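# Move clear prop from casket to bench, close lid

## Task

Lift the transparent prop out of the casket, place it on the bench somewhere outside the casket, then close the casket lid so it lies flat, and leave everything that way.

## Robot and tools

Robot: two arms, left_arm and right_arm, each with a parallel two-finger gripper and a wrist camera (cam_left_wrist, cam_right_wrist, 896x504). The camera cable counts as part of the hand, so it must not rub objects, fixtures or the table. A loose object may occasionally get a brief external nudge.

Frame: every position and orientation, commanded or reported, is in the scene frame. Its origin sits at table-top height, halfway between the nominal arm bases. +x points out over the table, +z up, and left_arm is on the +y side (arm names do not match image sides). Measured bases: left_arm at (-0.036, +0.345, +0.025) m, right_arm at (+0.018, -0.368, +0.037) m, both nearly unrotated. Reported hand poses can be off by up to a few centimetres, more at long reach.

Gripper axes: the fingers point along the gripper's +z, and they open and close along its y. end_effector_position is the spot between the finger pads, roughly 1 cm short of the tips.

Row layout (used by both motion tools): 16 plain numbers. The first 8 are left_arm: x, y, z in metres, then orientation quaternion qw, qx, qy, qz (w first), then opening. The next 8 are the same for right_arm. Both halves are absolute targets in the scene frame, never offsets. Opening runs from -1 (closed) to +1 (fully open, 0.094 m). Always fill both halves. To keep an arm still, repeat its last reported pose and its current opening; writing 0 for opening is a real command, not a placeholder. To hold an orientation, repeat one fixed quaternion rather than copying the drifting reported one.

execute_actions(actions, cameras): actions is a list of actions. Each action is a list of up to 15 rows, one per 1/30 s step; a short list repeats its final row to fill 15 steps. Each target must lie within 0.6 m of that gripper's position at the action's start along every gripper axis, or the action is rejected for both arms. An empty actions list returns the state plus all camera images. cameras: list of names, ["all"], or [] for none.

move(target, speed, blend, opening_speed, grip_force, blocking, cameras): drives each gripper in a straight line toward a row, or through a list of up to 15 rows, all within 10 s. speed is in m/s, from 0.002 to 2.9, default 0.25; rotation is capped at twice that in rad/s. It can be one value or one per target. blend, in m, rounds corners at intermediate targets; 0 means stop at each. opening_speed is how fast the opening command changes, per second on the -1..+1 scale, at least 0.2. Use it for slow closing on fragile parts. grip_force is newtons per pad, 10 to 50 (50 is full). It persists once set, and lower values close slowly. blocking=false returns after about 0.5 s while motion goes on, and a new move replaces the running one. Moves do not avoid obstacles or the other arm. Fast moves overshoot and hit harder. Do not path close by an arm's own base; go around it. The result adds a "move:" line giving the outcome (done, off_target, moving, held, fault) and any limits (paced = pose clipped, held = steps withheld). done means at rest within 10 mm and 2 degrees of the target. Neither done nor off_target says anything about contact.

wait(seconds 0-10, cameras): lets time pass with commands held; it returns early if a running move ends. stop(cameras): brakes the current move. zoom_image(camera, region=[x0,y0,x1,y1] pixels, top-left origin, max 504x504): enlarges part of that camera's latest image. read_manual(section="licences"): licence text only. finished_scene(scene): ends the current scene, given its number; nothing else should follow it in that reply.

Controller behaviour: each step, the commanded orientation is clipped to within 40 degrees of the measured one. One action may fall short, so read "Hand target" and send the remainder next. Friction and gravity can leave a hand a few cm off target in free air. Near the first joint's axis, a small hand motion may swing the whole arm.

Result lines: end_effector_position and end_effector_quat_wxyz per arm. Hand target is where the arm is being sent. Tool commands shows the current opening commands. grip_measured is the finger gap on the command scale; empty it reads up to ~2.5 mm wide. On a hard part under full squeeze it reads about 3 mm narrower than the part. grip_effort_nm is averaged gripper motor effort (negative = closing); it is not pad force and stays nonzero at rest. Joint torques include gravity; numbers 1-3 wrap at ±28 N m. A Joint velocities line may read "within noise". To release, command an opening well above grip_measured.

Hazards: MOTOR HOT appears at 75 °C. At 90 °C that arm folds to its base and stays idle. At 100 °C it goes limp and drops. Holding loads, stretching out or pushing into unreachable poses heats motors. Avoid arm-to-arm contact, including one gripper closing on the other's fingers, since it can end the scene. Avoid dropping parts, releasing moving parts, slamming the lid, hard pushes, strain on camera cables, and anything leaving the table. Wrist images may lag while the arm moves; camera poses come from joint readings and carry small calibration errors.

Each tool is called after "Emit:" as a command line: name --argument value for each argument, lists and objects as JSON in quotes; but a table of rows of numbers goes row by row, as --pt "numbers of a row", without its own name.

## Session

Emit:
execute_actions --actions '[]'

Scene clock: 0.00 s.
left_arm: end_effector_position=(+0.2520, +0.3288, +0.1817) grip_measured=+1.000 grip_effort_nm=n/a end_effector_quat_wxyz=(+0.287, -0.450, +0.845, +0.040) | right_arm: end_effector_position=(+0.4402, -0.3012, +0.2163) grip_measured=+1.000 grip_effort_nm=n/a end_effector_quat_wxyz=(+0.625, -0.027, +0.780, +0.002)
Joint positions: left_arm=[-0.397 1.276 1.043 -0.981 -0.478 -1.241 0.094] | right_arm=[0.23 1.413 0.561 0.628 0.192 0.012 0.094]
Joint velocities: within noise
Joint torques (N m): no reading
Heat: left arm: 26 °C; right arm: 28 °C.
Hand target: left_arm +0.2530, +0.3307, +0.1869; +0.295, -0.451, +0.842, +0.041 | right_arm +0.4399, -0.3014, +0.2158; +0.623, -0.027, +0.782, +0.001
Tool commands: left_gripper/opening=+1.0 right_gripper/opening=+1.0

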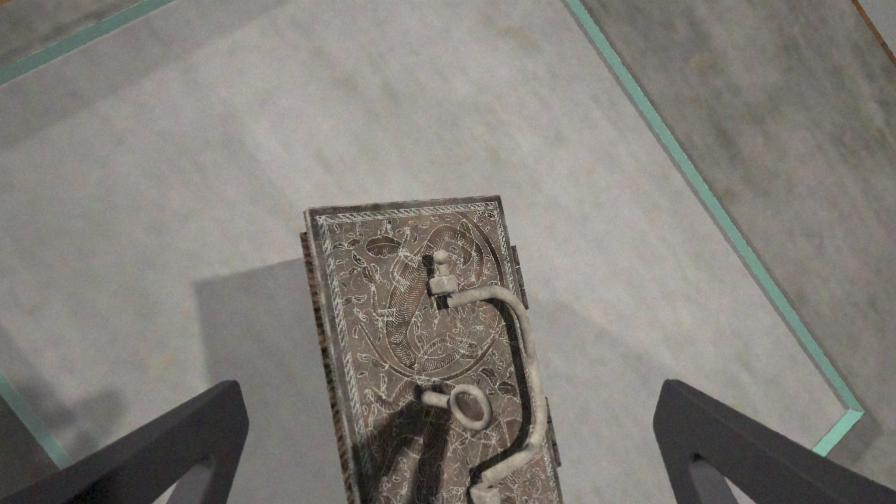

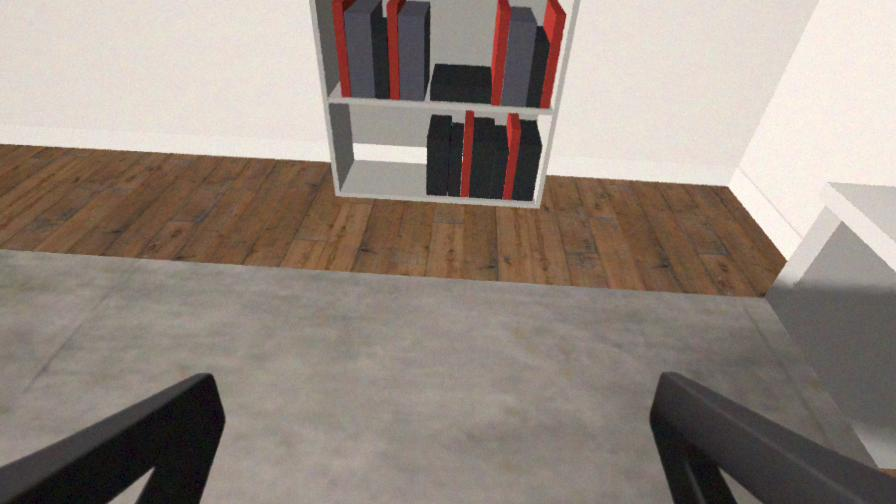

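Emit:
move --target '[0.16,0.36,0.32,0,-0.45,0.89,0,1,0.4399,-0.3014,0.2158,0.623,-0.027,0.782,0.001,1]' --cameras '["cam_left_wrist"]'

Emit:
zoom_image --camera "cam_left_wrist" --region '[250, 150, 700, 504]'

Scene clock: 15.03 s.
left_arm: end_effector_position=(+0.1623, +0.3589, +0.3157) grip_measured=+1.000 grip_effort_nm=0.01 end_effector_quat_wxyz=(+0.220, -0.440, +0.865, -0.094) | right_arm: end_effector_position=(+0.4402, -0.3012, +0.2163) grip_measured=+1.000 grip_effort_nm=-0.02 end_effector_quat_wxyz=(+0.625, -0.027, +0.780, +0.002)
Joint positions: left_arm=[0.021 1.06 1.528 -1.556 0 -0.874 0.094] | right_arm=[0.23 1.413 0.561 0.628 0.192 0.012 0.094]
Joint torques (N m): left_arm=[0.68 -0.31 6.53 1 0.04 0.09] | right_arm=[-0.12 -4.46 6.52 1.96 0.05 0.02]
Heat: left arm: 26 °C; right arm: 31 °C.
Hand target: left_arm +0.1604, +0.3600, +0.3193; +0.223, -0.439, +0.865, -0.094 | right_arm +0.4398, -0.3014, +0.2158; +0.623, -0.027, +0.782, +0.001
Off the commanded pose: left_arm 0.005 m, 28 deg | right_arm 0.001 m, 0 deg.
joint sent to its limit (left arm) — joint 4 (wrist pitch), lower limit. The joint targets are off in orientation, not in position.
move: off_target (left_arm)
camera_calibration:
cam_left_wrist: T_world_to_cam=[[0.719312, -0.59736, 0.354615, -0.0127941], [-0.670422, -0.730668, 0.129072, 0.366578], [0.182003, -0.330585, -0.926061, 0.470722], [0, 0, 0, 1]] pos_world=[0.169291, 0.415817, 0.39314]
Images, in order (width x height): cam_left_wrist 896x504.

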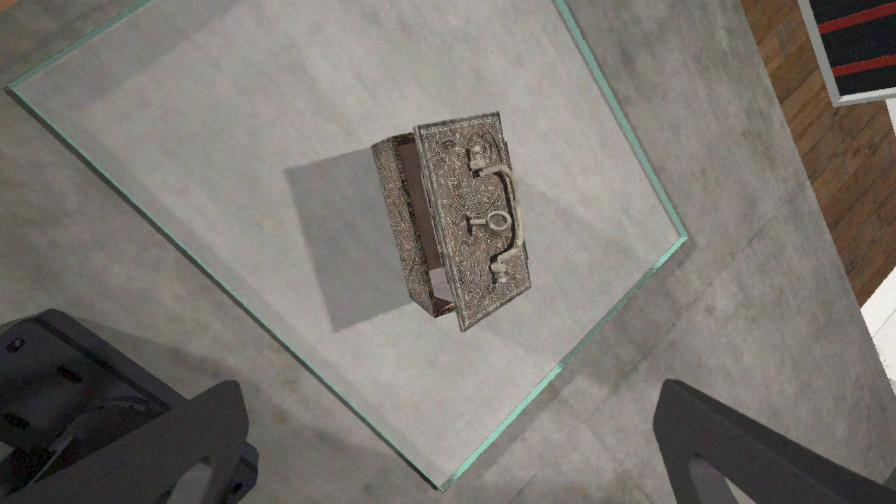

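Scaled by 1.120 from the camera's 896x504 image, which has a finer 1280x720 frame.

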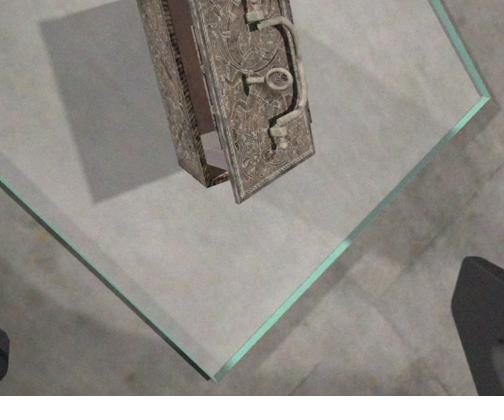

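Emit:
move --pt "0.1604 0.36 0.3193 0.223 -0.439 0.865 -0.094 1 0.30 -0.05 0.23 0.689 -0.689 0.16 -0.16 -1" --pt "0.1604 0.36 0.3193 0.223 -0.439 0.865 -0.094 1 0.162 0.18 0.105 0.689 -0.689 0.16 -0.16 -1" --blend 0.03 --cameras '["all"]'

Scene clock: 74.00 s.
left_arm: end_effector_position=(+0.1623, +0.3587, +0.3157) grip_measured=+1.000 grip_effort_nm=0.01 end_effector_quat_wxyz=(+0.220, -0.440, +0.866, -0.094) | right_arm: end_effector_position=(+0.1574, +0.1780, +0.1160) grip_measured=-0.992 grip_effort_nm=-0.45 end_effector_quat_wxyz=(+0.697, -0.682, +0.156, -0.158)
Joint positions: left_arm=[0.021 1.06 1.528 -1.556 0.001 -0.874 0.094] | right_arm=[1.404 2.373 1.003 1.391 0.285 -1.576 0]
Joint torques (N m): left_arm=[0.68 -0.38 6.46 1.02 0.01 0.1] | right_arm=[-0.83 -8.14 5.27 1.94 0.04 0.07]
Heat: left arm: 28 °C; right arm: 35 °C.
Hand target: left_arm +0.1604, +0.3600, +0.3193; +0.223, -0.439, +0.865, -0.094 | right_arm +0.1618, +0.1795, +0.1051; +0.689, -0.689, +0.160, -0.160
Off the commanded pose: left_arm 0.004 m, 0 deg | right_arm 0.012 m, 1 deg.
move: off_target (right_arm)
camera_calibration:
cam_left_wrist: T_world_to_cam=[[0.718889, -0.597673, 0.354946, -0.0128547], [-0.670929, -0.730139, 0.129425, 0.366298], [0.181806, -0.331186, -0.925885, 0.470885], [0, 0, 0, 1]] pos_world=[0.169391, 0.415716, 0.39314]
cam_right_wrist: T_world_to_cam=[[-0.0118073, -0.0168153, 0.999789, -0.112256], [0.626742, -0.779206, -0.00570369, 0.0758982], [0.779137, 0.626542, 0.0197391, -0.144654], [0, 0, 0, 1]] pos_world=[0.063811, 0.147884, 0.115521]

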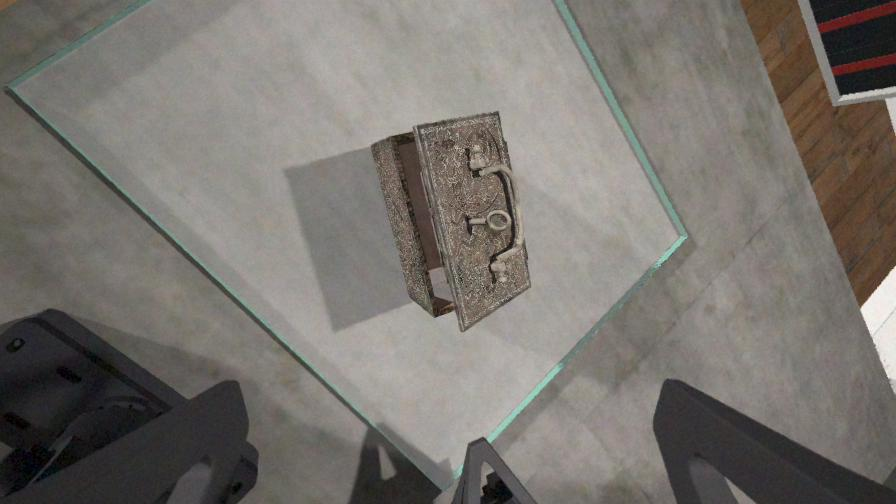

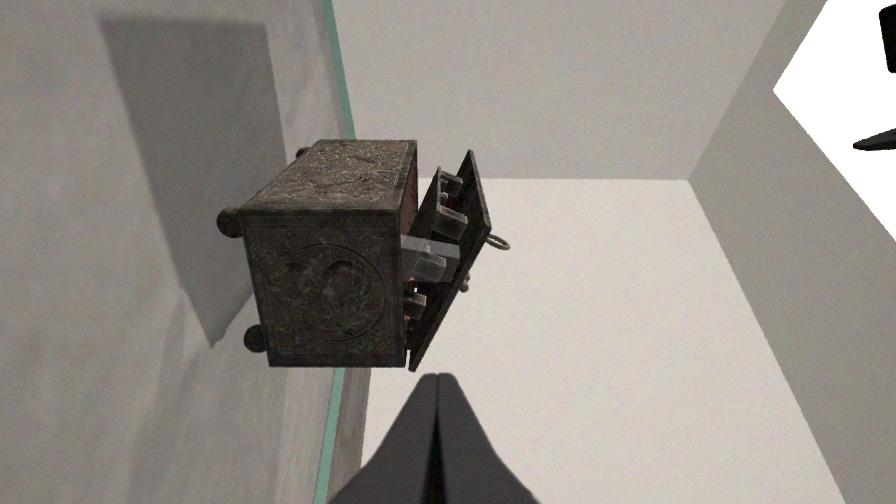

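Emit:
zoom_image --camera "cam_right_wrist" --region '[360, 130, 530, 390]'

Emit:
zoom_image --camera "cam_left_wrist" --region '[360, 90, 560, 350]'

Scaled by 1.938 from the camera's 896x504 image, which has a finer 1280x720 frame.

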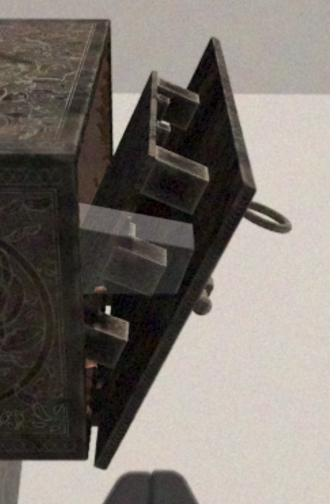

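Scaled by 1.938 from the camera's 896x504 image, which has a finer 1280x720 frame.

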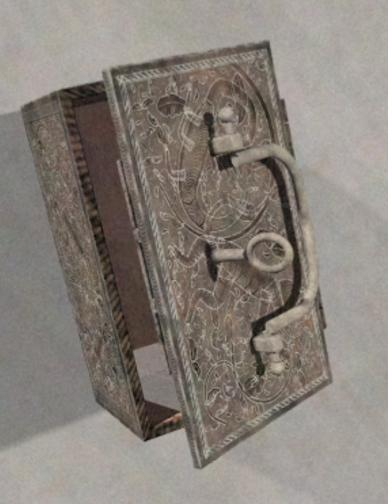

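Emit:
move --target '[0.1604,0.36,0.3193,0.223,-0.439,0.865,-0.094,1,0.203,0.281,0.102,0.689,-0.689,0.16,-0.16,-1]' --cameras '["all"]' --speed 0.1

Emit:
zoom_image --camera "cam_left_wrist" --region '[360, 90, 560, 350]'

Scene clock: 94.50 s.
left_arm: end_effector_position=(+0.1623, +0.3587, +0.3157) grip_measured=+1.000 grip_effort_nm=0.01 end_effector_quat_wxyz=(+0.220, -0.440, +0.866, -0.094) | right_arm: end_effector_position=(+0.2007, +0.2774, +0.1195) grip_measured=-0.992 grip_effort_nm=-0.45 end_effector_quat_wxyz=(+0.698, -0.678, +0.161, -0.164)
Joint positions: left_arm=[0.021 1.06 1.528 -1.556 0.001 -0.874 0.094] | right_arm=[1.356 2.601 1.571 1.06 0.253 -1.576 0]
Joint torques (N m): left_arm=[0.68 -0.38 6.45 1.02 0.02 0.09] | right_arm=[-0.35 -9.99 7.15 1.9 -0.19 0.09]
Heat: left arm: 28 °C; right arm: 35 °C.
Hand target: left_arm +0.1604, +0.3600, +0.3193; +0.223, -0.439, +0.865, -0.094 | right_arm +0.2025, +0.2797, +0.1023; +0.689, -0.689, +0.160, -0.160
Off the commanded pose: left_arm 0.004 m, 0 deg | right_arm 0.018 m, 2 deg.
move: off_target (right_arm)
camera_calibration:
cam_left_wrist: T_world_to_cam=[[0.718889, -0.597673, 0.354946, -0.0128547], [-0.670929, -0.730139, 0.129425, 0.366298], [0.181806, -0.331186, -0.925885, 0.470885], [0, 0, 0, 1]] pos_world=[0.169391, 0.415716, 0.39314]
cam_right_wrist: T_world_to_cam=[[-0.0145951, -0.0249952, 0.999581, -0.110781], [0.613895, -0.789314, -0.0107737, 0.132099], [0.789253, 0.613481, 0.0268646, -0.239977], [0, 0, 0, 1]] pos_world=[0.106691, 0.24872, 0.118605]

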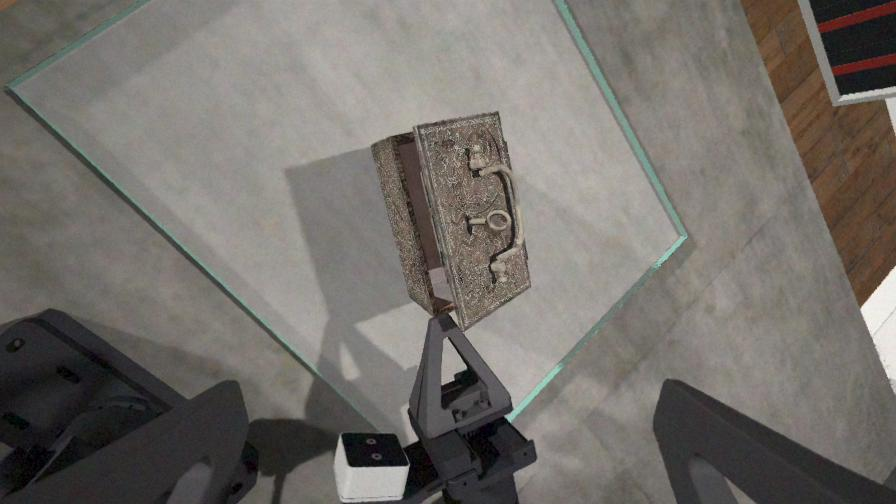

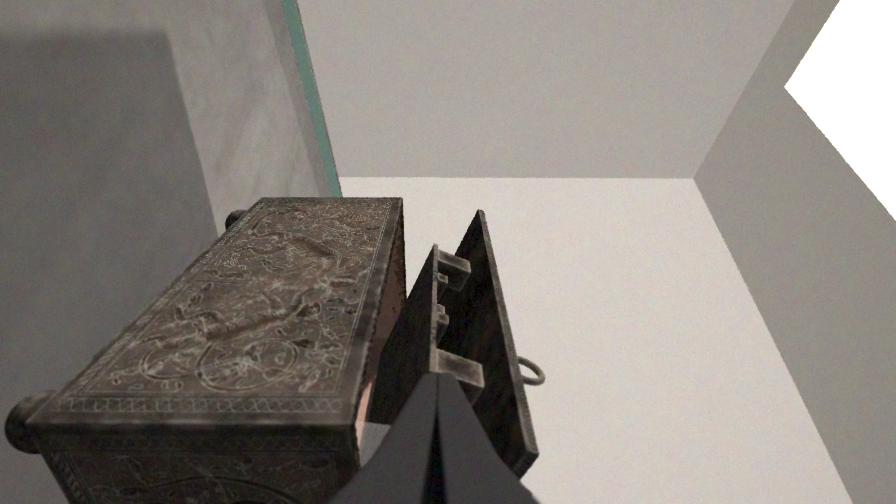

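Scaled by 1.938 from the camera's 896x504 image, which has a finer 1280x720 frame.

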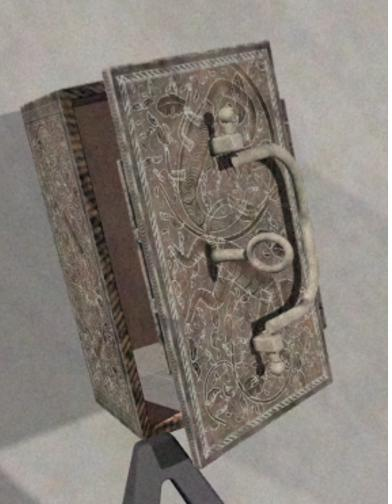

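Emit:
move --pt "0.1604 0.36 0.3193 0.223 -0.439 0.865 -0.094 1 0.212 0.2935 0.102 0.689 -0.689 0.16 -0.16 -1" --pt "0.1604 0.36 0.3193 0.223 -0.439 0.865 -0.094 1 0.2255 0.287 0.15 0.689 -0.689 0.16 -0.16 -1" --cameras '["all"]' --speed 0.06 --blend 0.005

Scene clock: 107.20 s.
left_arm: end_effector_position=(+0.1623, +0.3587, +0.3157) grip_measured=+1.000 grip_effort_nm=0.01 end_effector_quat_wxyz=(+0.220, -0.440, +0.866, -0.094) | right_arm: end_effector_position=(+0.2197, +0.2885, +0.1250) grip_measured=-0.992 grip_effort_nm=-0.45 end_effector_quat_wxyz=(+0.677, -0.701, +0.157, -0.160)
Joint positions: left_arm=[0.021 1.06 1.528 -1.556 0.001 -0.874 0.094] | right_arm=[1.32 2.587 1.655 0.898 0.205 -1.576 0]
Joint torques (N m): left_arm=[0.69 -0.36 6.45 1.02 0.01 0.1] | right_arm=[-1.28 -15.83 5.94 2.1 -0.07 0.09]
Heat: left arm: 28 °C; right arm: 36 °C.
Hand target: left_arm +0.1604, +0.3600, +0.3193; +0.223, -0.439, +0.865, -0.094 | right_arm +0.2255, +0.2872, +0.1497; +0.689, -0.689, +0.160, -0.160
Off the commanded pose: left_arm 0.004 m, 0 deg | right_arm 0.026 m, 2 deg.
move: off_target (right_arm)
camera_calibration:
cam_left_wrist: T_world_to_cam=[[0.718889, -0.597673, 0.354946, -0.0128547], [-0.670929, -0.730139, 0.129425, 0.366298], [0.181806, -0.331186, -0.925885, 0.470885], [0, 0, 0, 1]] pos_world=[0.169391, 0.415716, 0.39314]
cam_right_wrist: T_world_to_cam=[[-0.000118988, 0.0372452, 0.999306, -0.13675], [0.622999, -0.781677, 0.0292081, 0.120065], [0.782222, 0.62257, -0.0231107, -0.256727], [0, 0, 0, 1]] pos_world=[0.126001, 0.258776, 0.127215]

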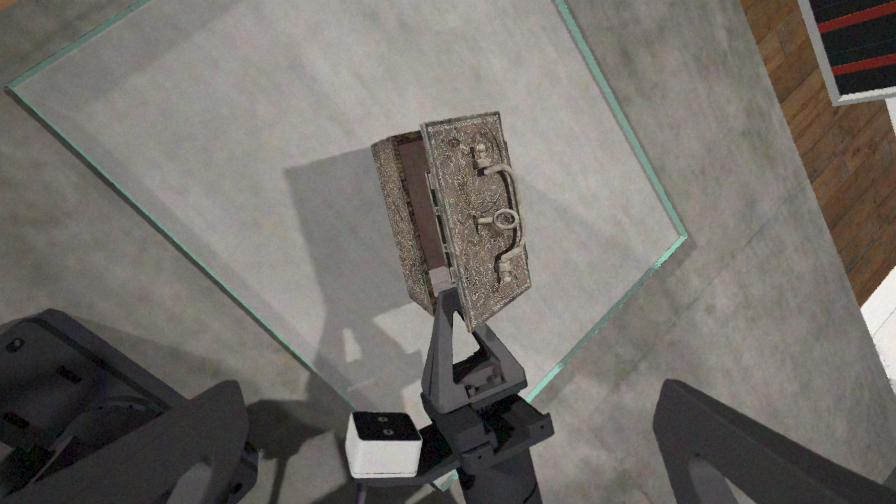

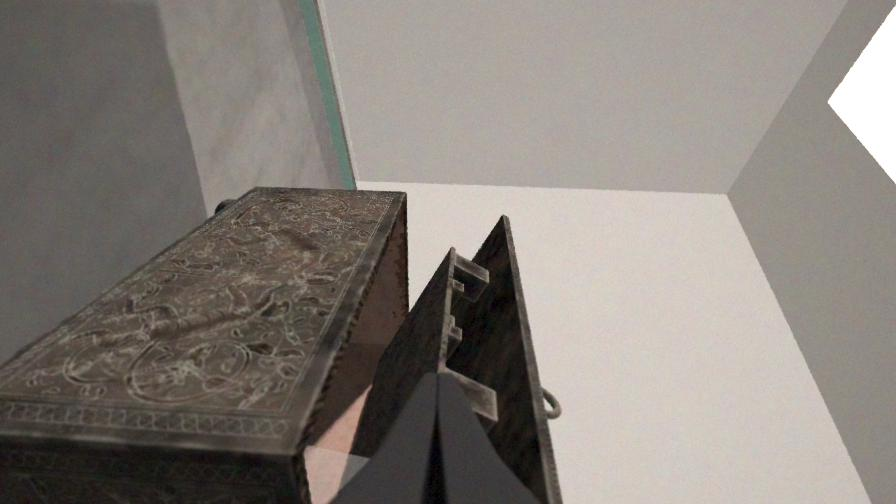

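Emit:
move --pt "0.1604 0.36 0.3193 0.223 -0.439 0.865 -0.094 1 0.235 0.287 0.178 0.689 -0.689 0.16 -0.16 -1" --pt "0.1604 0.36 0.3193 0.223 -0.439 0.865 -0.094 1 0.26 0.275 0.198 0.689 -0.689 0.16 -0.16 -1" --cameras '["all"]' --speed 0.06 --blend 0.01

Scene clock: 113.37 s.
left_arm: end_effector_position=(+0.1623, +0.3587, +0.3157) grip_measured=+1.000 grip_effort_nm=0.01 end_effector_quat_wxyz=(+0.220, -0.440, +0.866, -0.094) | right_arm: end_effector_position=(+0.2591, +0.2764, +0.1735) grip_measured=-0.992 grip_effort_nm=-0.45 end_effector_quat_wxyz=(+0.676, -0.700, +0.162, -0.163)
Joint positions: left_arm=[0.021 1.06 1.528 -1.556 0.001 -0.874 0.094] | right_arm=[1.243 2.471 1.655 0.782 0.14 -1.576 0]
Joint torques (N m): left_arm=[0.68 -0.38 6.45 1.01 0.01 0.1] | right_arm=[-0.55 -15.35 6.35 2.1 -0.11 0.04]
Heat: left arm: 28 °C; right arm: 36 °C.
Hand target: left_arm +0.1604, +0.3600, +0.3193; +0.223, -0.439, +0.865, -0.094 | right_arm +0.2601, +0.2752, +0.1977; +0.689, -0.689, +0.160, -0.160
Off the commanded pose: left_arm 0.004 m, 0 deg | right_arm 0.025 m, 2 deg.
move: off_target (right_arm)
camera_calibration:
cam_left_wrist: T_world_to_cam=[[0.718889, -0.597673, 0.354946, -0.0128547], [-0.670929, -0.730139, 0.129425, 0.366298], [0.181806, -0.331186, -0.925885, 0.470885], [0, 0, 0, 1]] pos_world=[0.169391, 0.415716, 0.39314]
cam_right_wrist: T_world_to_cam=[[0.00243302, 0.0366137, 0.999327, -0.185275], [0.614083, -0.788765, 0.027404, 0.0892588], [0.789238, 0.613603, -0.024403, -0.278049], [0, 0, 0, 1]] pos_world=[0.165085, 0.247799, 0.175919]

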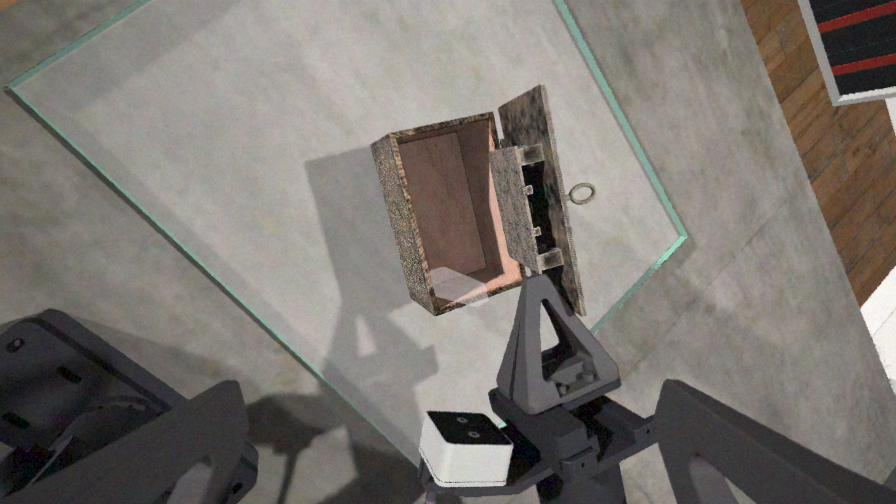

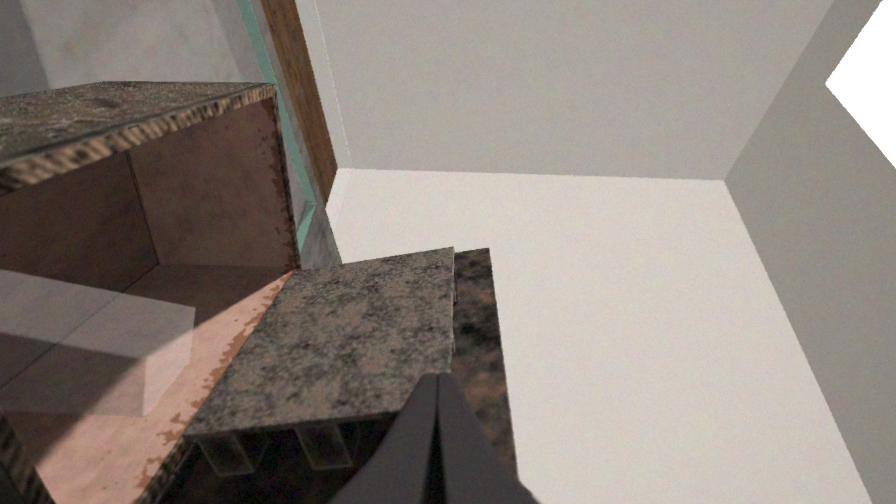

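Emit:
move --pt "0.1604 0.36 0.3193 0.223 -0.439 0.865 -0.094 1 0.305 0.255 0.19 0.689 -0.689 0.16 -0.16 -1" --cameras '["all"]' --speed 0.06

Scene clock: 117.83 s.
left_arm: end_effector_position=(+0.1623, +0.3587, +0.3157) grip_measured=+1.000 grip_effort_nm=0.01 end_effector_quat_wxyz=(+0.220, -0.440, +0.866, -0.094) | right_arm: end_effector_position=(+0.3043, +0.2591, +0.1790) grip_measured=-0.992 grip_effort_nm=-0.45 end_effector_quat_wxyz=(+0.684, -0.693, +0.160, -0.162)
Joint positions: left_arm=[0.021 1.06 1.528 -1.556 0.001 -0.874 0.094] | right_arm=[1.147 2.471 1.655 0.805 0.039 -1.576 0]
Joint torques (N m): left_arm=[0.69 -0.36 6.46 1.02 0.02 0.1] | right_arm=[-0.5 -14.54 5.18 2.08 -0.1 0.04]
Heat: left arm: 28 °C; right arm: 37 °C.
Hand target: left_arm +0.1604, +0.3600, +0.3193; +0.223, -0.439, +0.865, -0.094 | right_arm +0.3051, +0.2554, +0.1898; +0.689, -0.689, +0.160, -0.160
Off the commanded pose: left_arm 0.004 m, 0 deg | right_arm 0.012 m, 1 deg.
move: off_target (right_arm)
camera_calibration:
cam_left_wrist: T_world_to_cam=[[0.718889, -0.597673, 0.354946, -0.0128547], [-0.670929, -0.730139, 0.129425, 0.366298], [0.181806, -0.331186, -0.925885, 0.470885], [0, 0, 0, 1]] pos_world=[0.169391, 0.415716, 0.39314]
cam_right_wrist: T_world_to_cam=[[-0.00352375, 0.0152611, 0.999877, -0.182926], [0.617269, -0.786624, 0.0141816, 0.0484977], [0.786744, 0.617243, -0.00664836, -0.306291], [0, 0, 0, 1]] pos_world=[0.210392, 0.229997, 0.180179]

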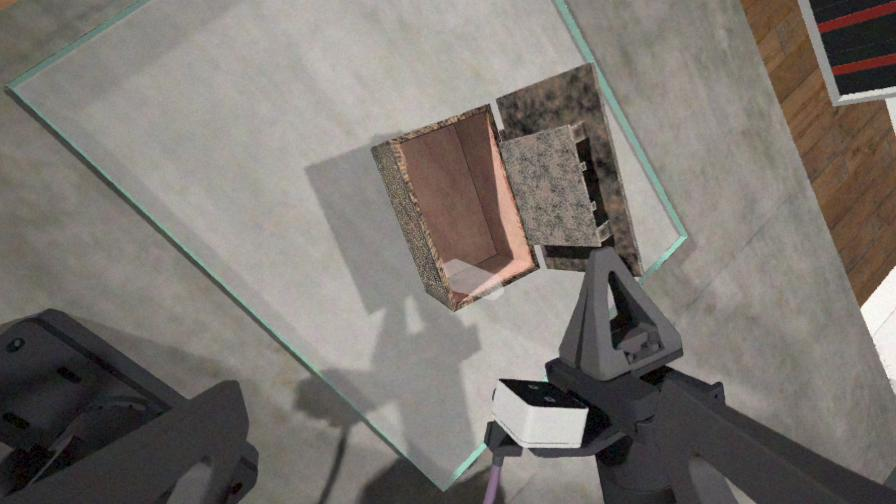

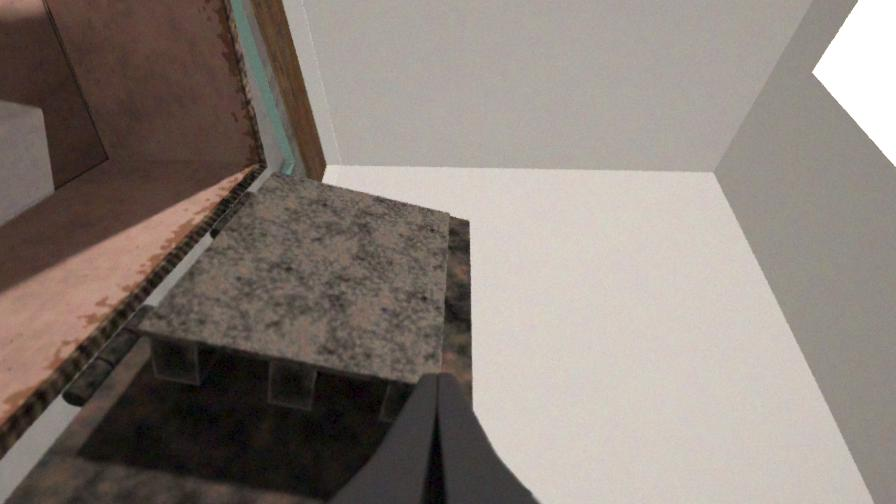

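Emit:
move --pt "0.1604 0.36 0.3193 0.223 -0.439 0.865 -0.094 1 0.30 0.25 0.19 0.689 -0.689 0.16 -0.16 -1" --pt "0.1604 0.36 0.3193 0.223 -0.439 0.865 -0.094 1 0.255 0.16 0.2 0.689 -0.689 0.16 -0.16 -1" --pt "0.1604 0.36 0.3193 0.223 -0.439 0.865 -0.094 1 0.24 0.04 0.22 0.689 -0.689 0.16 -0.16 -1" --cameras '["all"]' --speed 0.2 --blend 0.01

Emit:
zoom_image --camera "cam_left_wrist" --region '[360, 50, 660, 330]'

Emit:
zoom_image --camera "cam_right_wrist" --region '[100, 50, 550, 450]'

Scene clock: 125.43 s.
left_arm: end_effector_position=(+0.1623, +0.3587, +0.3157) grip_measured=+1.000 grip_effort_nm=0.02 end_effector_quat_wxyz=(+0.220, -0.440, +0.866, -0.094) | right_arm: end_effector_position=(+0.2433, +0.0431, +0.2200) grip_measured=-0.992 grip_effort_nm=-0.45 end_effector_quat_wxyz=(+0.689, -0.687, +0.161, -0.167)
Joint positions: left_arm=[0.021 1.06 1.528 -1.556 0.001 -0.874 0.094] | right_arm=[1.039 1.725 0.588 1.141 -0.059 -1.577 0]
Joint torques (N m): left_arm=[0.7 -0.36 6.45 1.02 0.02 0.1] | right_arm=[-0.28 -7.2 4.3 2.05 -0.14 0.1]
Heat: left arm: 28 °C; right arm: 37 °C.
Hand target: left_arm +0.1604, +0.3600, +0.3193; +0.223, -0.439, +0.865, -0.094 | right_arm +0.2400, +0.0401, +0.2198; +0.689, -0.689, +0.160, -0.160
Off the commanded pose: left_arm 0.004 m, 0 deg | right_arm 0.005 m, 1 deg.
move: done; blend cut to 0.0037 m at target 1
camera_calibration:
cam_left_wrist: T_world_to_cam=[[0.718889, -0.597673, 0.354946, -0.0128547], [-0.670929, -0.730139, 0.129425, 0.366298], [0.181806, -0.331186, -0.925885, 0.470885], [0, 0, 0, 1]] pos_world=[0.169391, 0.415716, 0.39314]
cam_right_wrist: T_world_to_cam=[[-0.0119354, 0.00209821, 0.999927, -0.218379], [0.610214, -0.792186, 0.00894597, -0.0811843], [0.792147, 0.610276, 0.0081747, -0.12908], [0, 0, 0, 1]] pos_world=[0.149184, 0.0149196, 0.220145]

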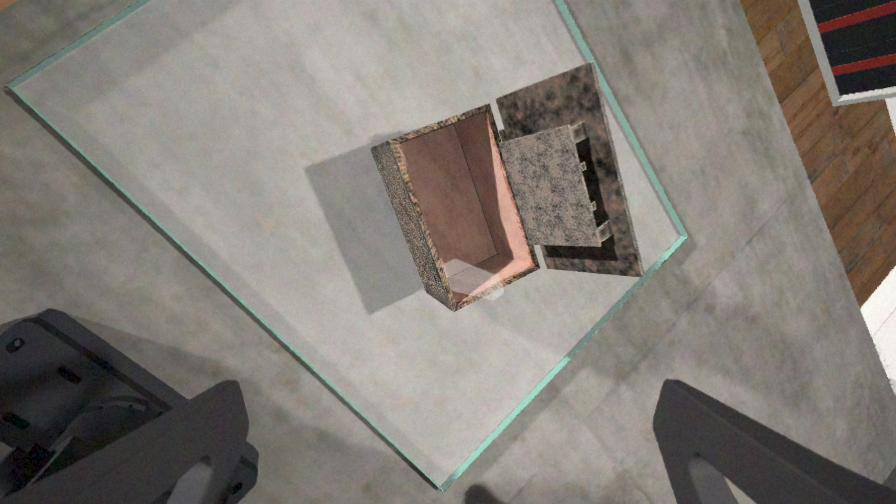

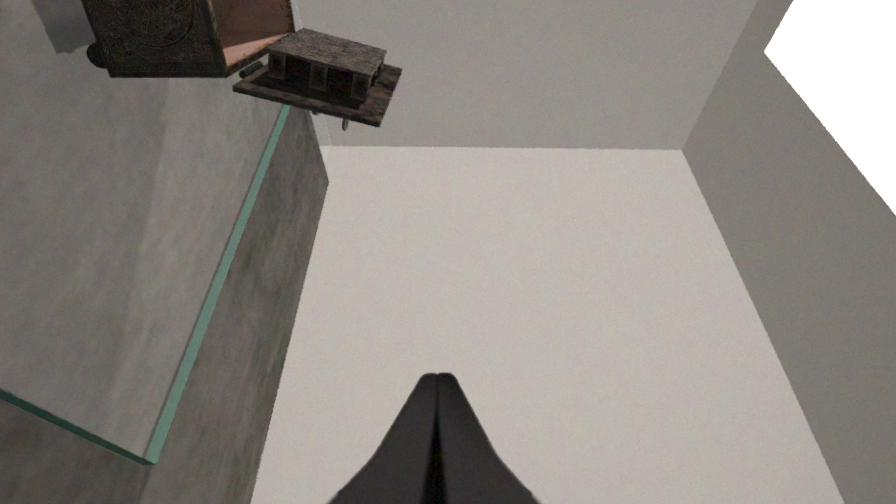

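Scaled by 1.680 from the camera's 896x504 image, which has a finer 1280x720 frame.

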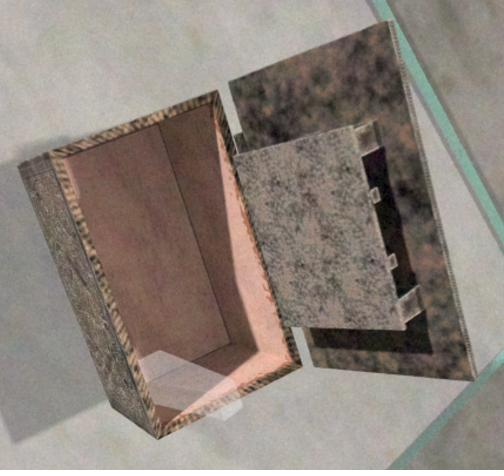

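Scaled by 1.120 from the camera's 896x504 image, which has a finer 1280x720 frame.

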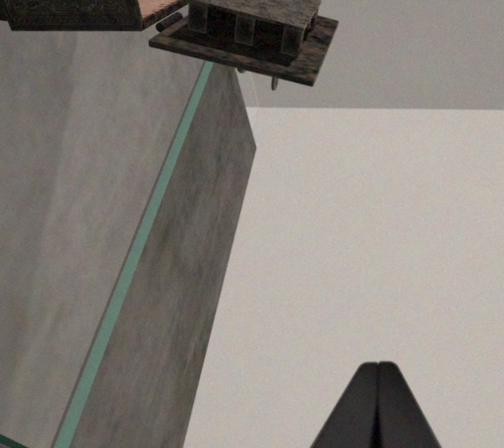

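Emit:
move --target '[0.225,0.27,0.21,0,-0.53,0.848,0,0,0.2400,0.0401,0.2198,0.689,-0.689,0.16,-0.16,-1]' --cameras '["all"]'

Emit:
zoom_image --camera "cam_left_wrist" --region '[300, 100, 750, 450]'

Scene clock: 149.07 s.
left_arm: end_effector_position=(+0.2196, +0.2728, +0.2053) grip_measured=+0.002 grip_effort_nm=-0.09 end_effector_quat_wxyz=(-0.008, -0.529, +0.849, +0.007) | right_arm: end_effector_position=(+0.2432, +0.0432, +0.2200) grip_measured=-0.992 grip_effort_nm=-0.45 end_effector_quat_wxyz=(+0.689, -0.687, +0.161, -0.166)
Joint positions: left_arm=[-0.322 1.584 1.537 -1.545 0.003 -1.39 0.047] | right_arm=[1.039 1.725 0.588 1.141 -0.06 -1.577 0]
Joint torques (N m): left_arm=[-0.58 -4.31 7.9 0.22 -0.02 -0.07] | right_arm=[-0.29 -7.05 4.23 2.04 -0.1 0.06]
Heat: left arm: 28 °C; right arm: 38 °C.
Hand target: left_arm +0.2248, +0.2700, +0.2100; +0.000, -0.530, +0.848, +0.000 | right_arm +0.2400, +0.0402, +0.2196; +0.689, -0.689, +0.160, -0.160
Off the commanded pose: left_arm 0.008 m, 1 deg | right_arm 0.004 m, 1 deg.
move: done
camera_calibration:
cam_left_wrist: T_world_to_cam=[[0.895626, -0.444279, -0.0216751, -0.0694859], [-0.387241, -0.802764, 0.453447, 0.247272], [-0.218857, -0.397725, -0.89102, 0.42873], [0, 0, 0, 1]] pos_world=[0.251818, 0.338146, 0.268376]
cam_right_wrist: T_world_to_cam=[[-0.0119379, 0.00208913, 0.999927, -0.21838], [0.610832, -0.79171, 0.00894669, -0.0812245], [0.79167, 0.610894, 0.00817523, -0.128939], [0, 0, 0, 1]] pos_world=[0.149085, 0.014918, 0.220145]

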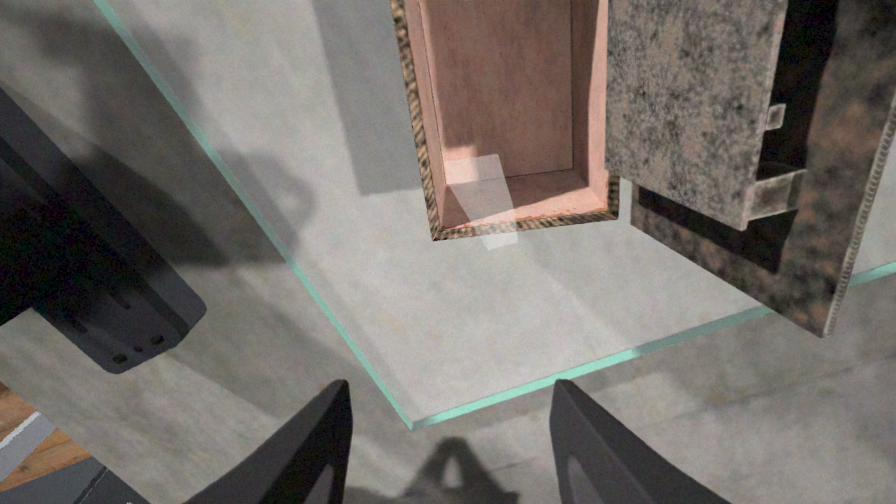

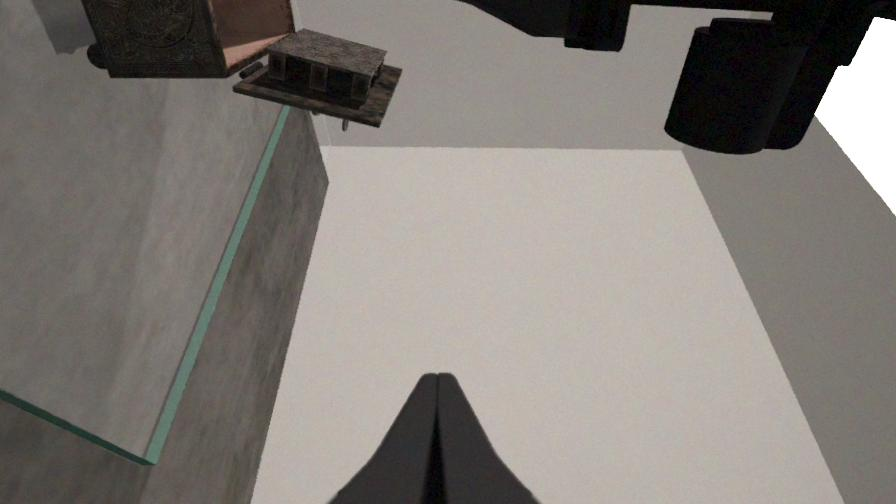

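Scaled by 1.120 from the camera's 896x504 image, which has a finer 1280x720 frame.

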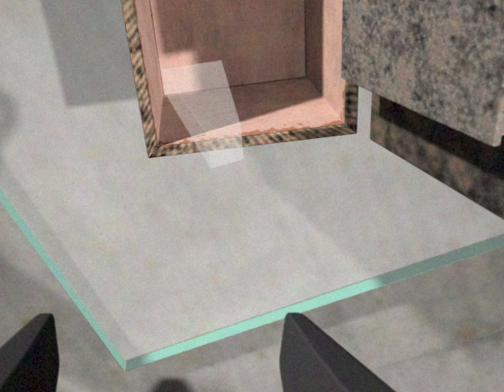

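Emit:
zoom_image --camera "cam_left_wrist" --region '[420, 130, 560, 260]'

Scaled by 3.600 from the camera's 896x504 image, which has a finer 1280x720 frame.

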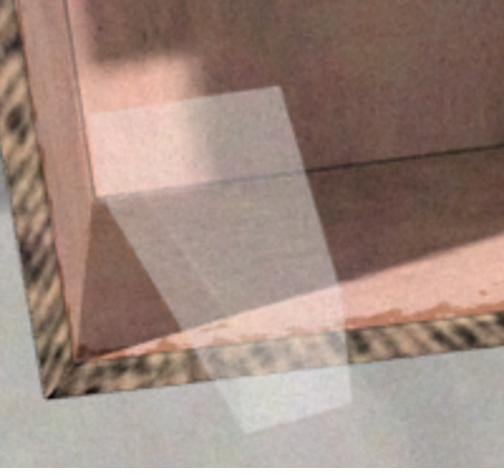

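Emit:
move --pt "0.241 0.267 0.145 0 -0.59 0.807 0 -0.2 0.2400 0.0401 0.2198 0.689 -0.689 0.16 -0.16 -1" --cameras '["all"]' --speed 0.15

Emit:
zoom_image --camera "cam_left_wrist" --region '[300, 200, 650, 504]'

Scene clock: 174.07 s.
left_arm: end_effector_position=(+0.2401, +0.2666, +0.1496) grip_measured=-0.198 grip_effort_nm=-0.09 end_effector_quat_wxyz=(+0.000, -0.587, +0.810, -0.004) | right_arm: end_effector_position=(+0.2432, +0.0432, +0.2200) grip_measured=-0.992 grip_effort_nm=-0.45 end_effector_quat_wxyz=(+0.689, -0.687, +0.161, -0.166)
Joint positions: left_arm=[-0.322 1.62 1.353 -1.296 0.005 -1.53 0.038] | right_arm=[1.039 1.725 0.588 1.141 -0.06 -1.577 0]
Joint torques (N m): left_arm=[-0.08 -4.42 5.45 0.39 -0.04 -0.07] | right_arm=[-0.2 -7.13 3.96 2.04 -0.15 0.06]
Heat: left arm: 29 °C; right arm: 39 °C.
Hand target: left_arm +0.2410, +0.2670, +0.1451; +0.000, -0.590, +0.807, +0.000 | right_arm +0.2400, +0.0402, +0.2196; +0.689, -0.689, +0.160, -0.160
Off the commanded pose: left_arm 0.005 m, 1 deg | right_arm 0.004 m, 1 deg.
move: done
camera_calibration:
cam_left_wrist: T_world_to_cam=[[0.949193, -0.314633, 0.00628119, -0.143381], [-0.28344, -0.846075, 0.451463, 0.262362], [-0.136731, -0.430305, -0.892268, 0.370315], [0, 0, 0, 1]] pos_world=[0.261094, 0.336214, 0.212874]
cam_right_wrist: T_world_to_cam=[[-0.0119379, 0.00208913, 0.999927, -0.21838], [0.610832, -0.79171, 0.00894669, -0.0812245], [0.79167, 0.610894, 0.00817523, -0.128939], [0, 0, 0, 1]] pos_world=[0.149085, 0.014918, 0.220145]

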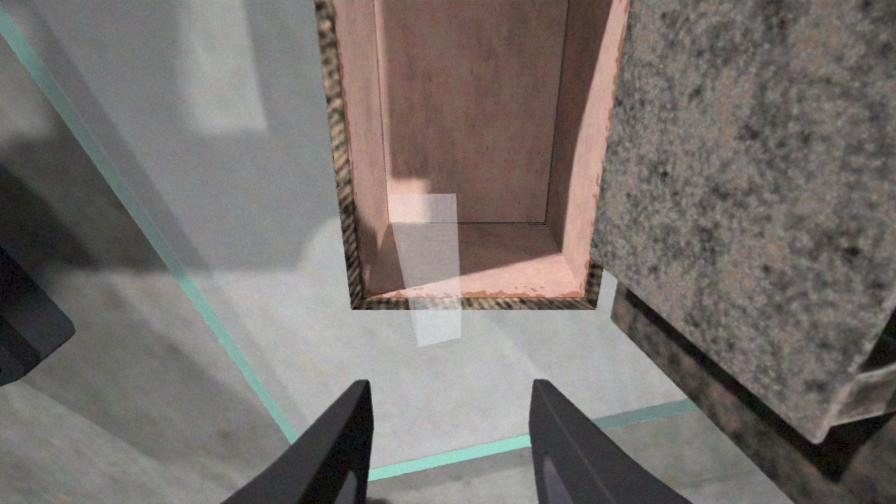

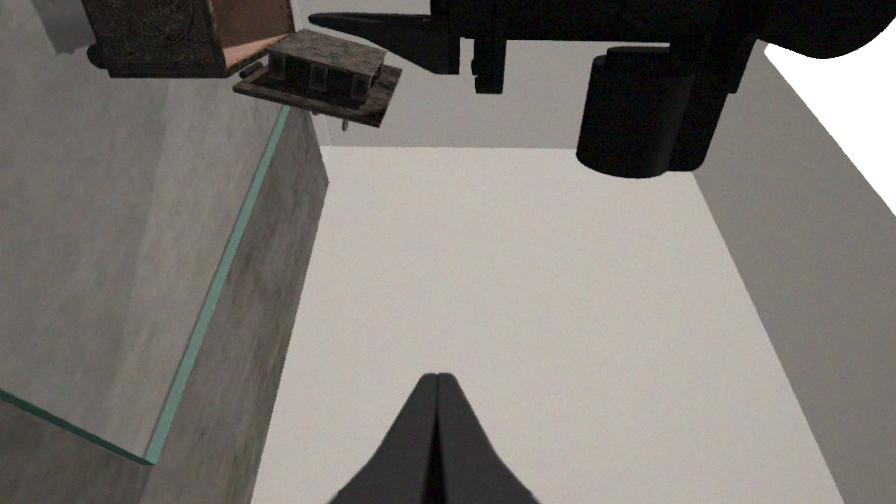

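Scaled by 1.440 from the camera's 896x504 image, which has a finer 1280x720 frame.

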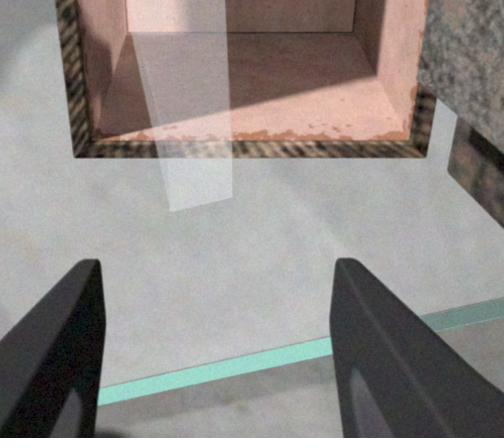

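Emit:
move --pt "0.2385 0.271 0.101 0 -0.59 0.807 0 -0.2 0.2400 0.0401 0.2198 0.689 -0.689 0.16 -0.16 -1" --pt "0.2385 0.271 0.101 0 -0.59 0.807 0 -0.95 0.2400 0.0401 0.2198 0.689 -0.689 0.16 -0.16 -1" --pt "0.2385 0.271 0.225 0 -0.59 0.807 0 -0.95 0.2400 0.0401 0.2198 0.689 -0.689 0.16 -0.16 -1" --cameras '["all"]' --speed 0.1 --opening_speed 0.6

Scene clock: 193.43 s.
left_arm: end_effector_position=(+0.2392, +0.2678, +0.2169) grip_measured=-0.658 grip_effort_nm=-1.02 end_effector_quat_wxyz=(+0.006, -0.588, +0.809, -0.011) | right_arm: end_effector_position=(+0.2432, +0.0432, +0.2200) grip_measured=-0.992 grip_effort_nm=-0.45 end_effector_quat_wxyz=(+0.689, -0.687, +0.161, -0.166)
Joint positions: left_arm=[-0.319 1.626 1.628 -1.547 0.005 -1.531 0.016] | right_arm=[1.039 1.725 0.588 1.141 -0.06 -1.577 0]
Joint torques (N m): left_arm=[0.66 -5.7 7.6 0.05 -0.04 0.04] | right_arm=[-0.42 -7.05 4.29 2.07 -0.14 0.08]
Heat: left arm: 28 °C; right arm: 40 °C.
Hand target: left_arm +0.2384, +0.2710, +0.2244; +0.011, -0.590, +0.807, -0.014 | right_arm +0.2400, +0.0402, +0.2196; +0.689, -0.689, +0.160, -0.160
Off the commanded pose: left_arm 0.009 m, 2 deg | right_arm 0.004 m, 1 deg.
joint sent to its limit (left arm) — joint 4 (wrist pitch), lower limit. The joint targets still meet the commanded pose.
move: done
camera_calibration:
cam_left_wrist: T_world_to_cam=[[0.94998, -0.311345, 0.0245357, -0.147668], [-0.28851, -0.84479, 0.450657, 0.233814], [-0.119583, -0.435194, -0.89236, 0.42799], [0, 0, 0, 1]] pos_world=[0.25892, 0.337807, 0.280174]
cam_right_wrist: T_world_to_cam=[[-0.0119379, 0.00208913, 0.999927, -0.21838], [0.610832, -0.79171, 0.00894669, -0.0812245], [0.79167, 0.610894, 0.00817523, -0.128939], [0, 0, 0, 1]] pos_world=[0.149085, 0.014918, 0.220145]

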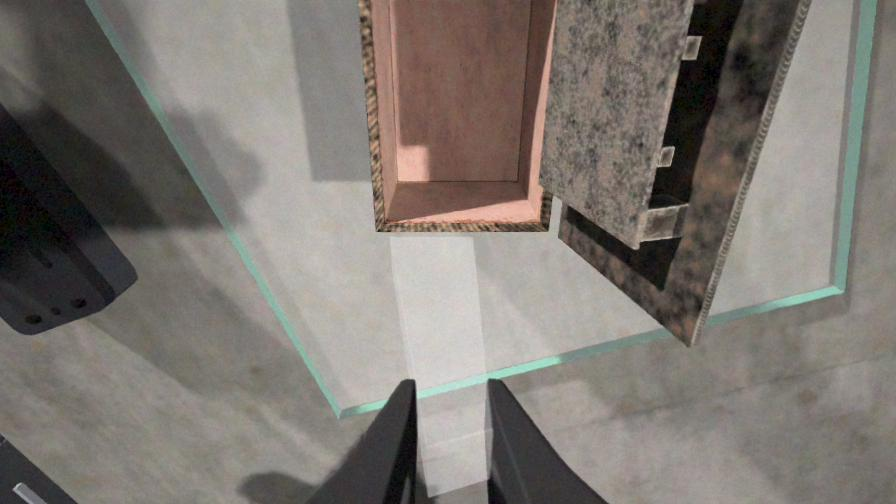

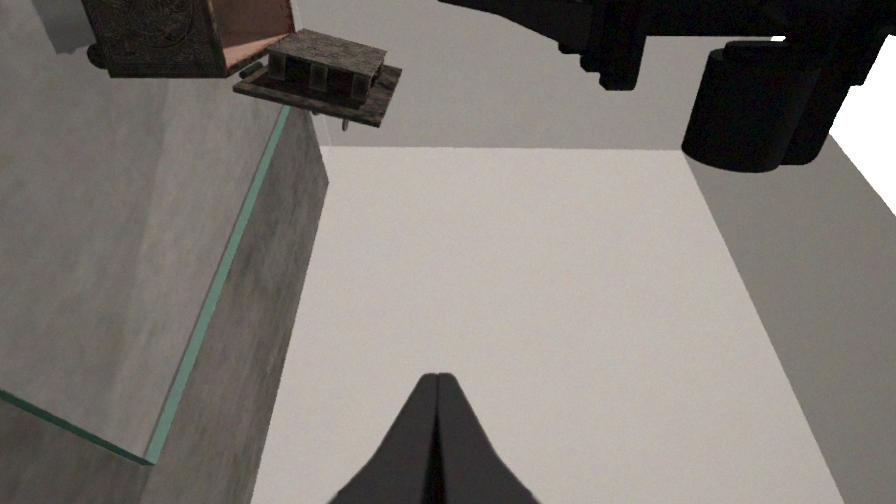

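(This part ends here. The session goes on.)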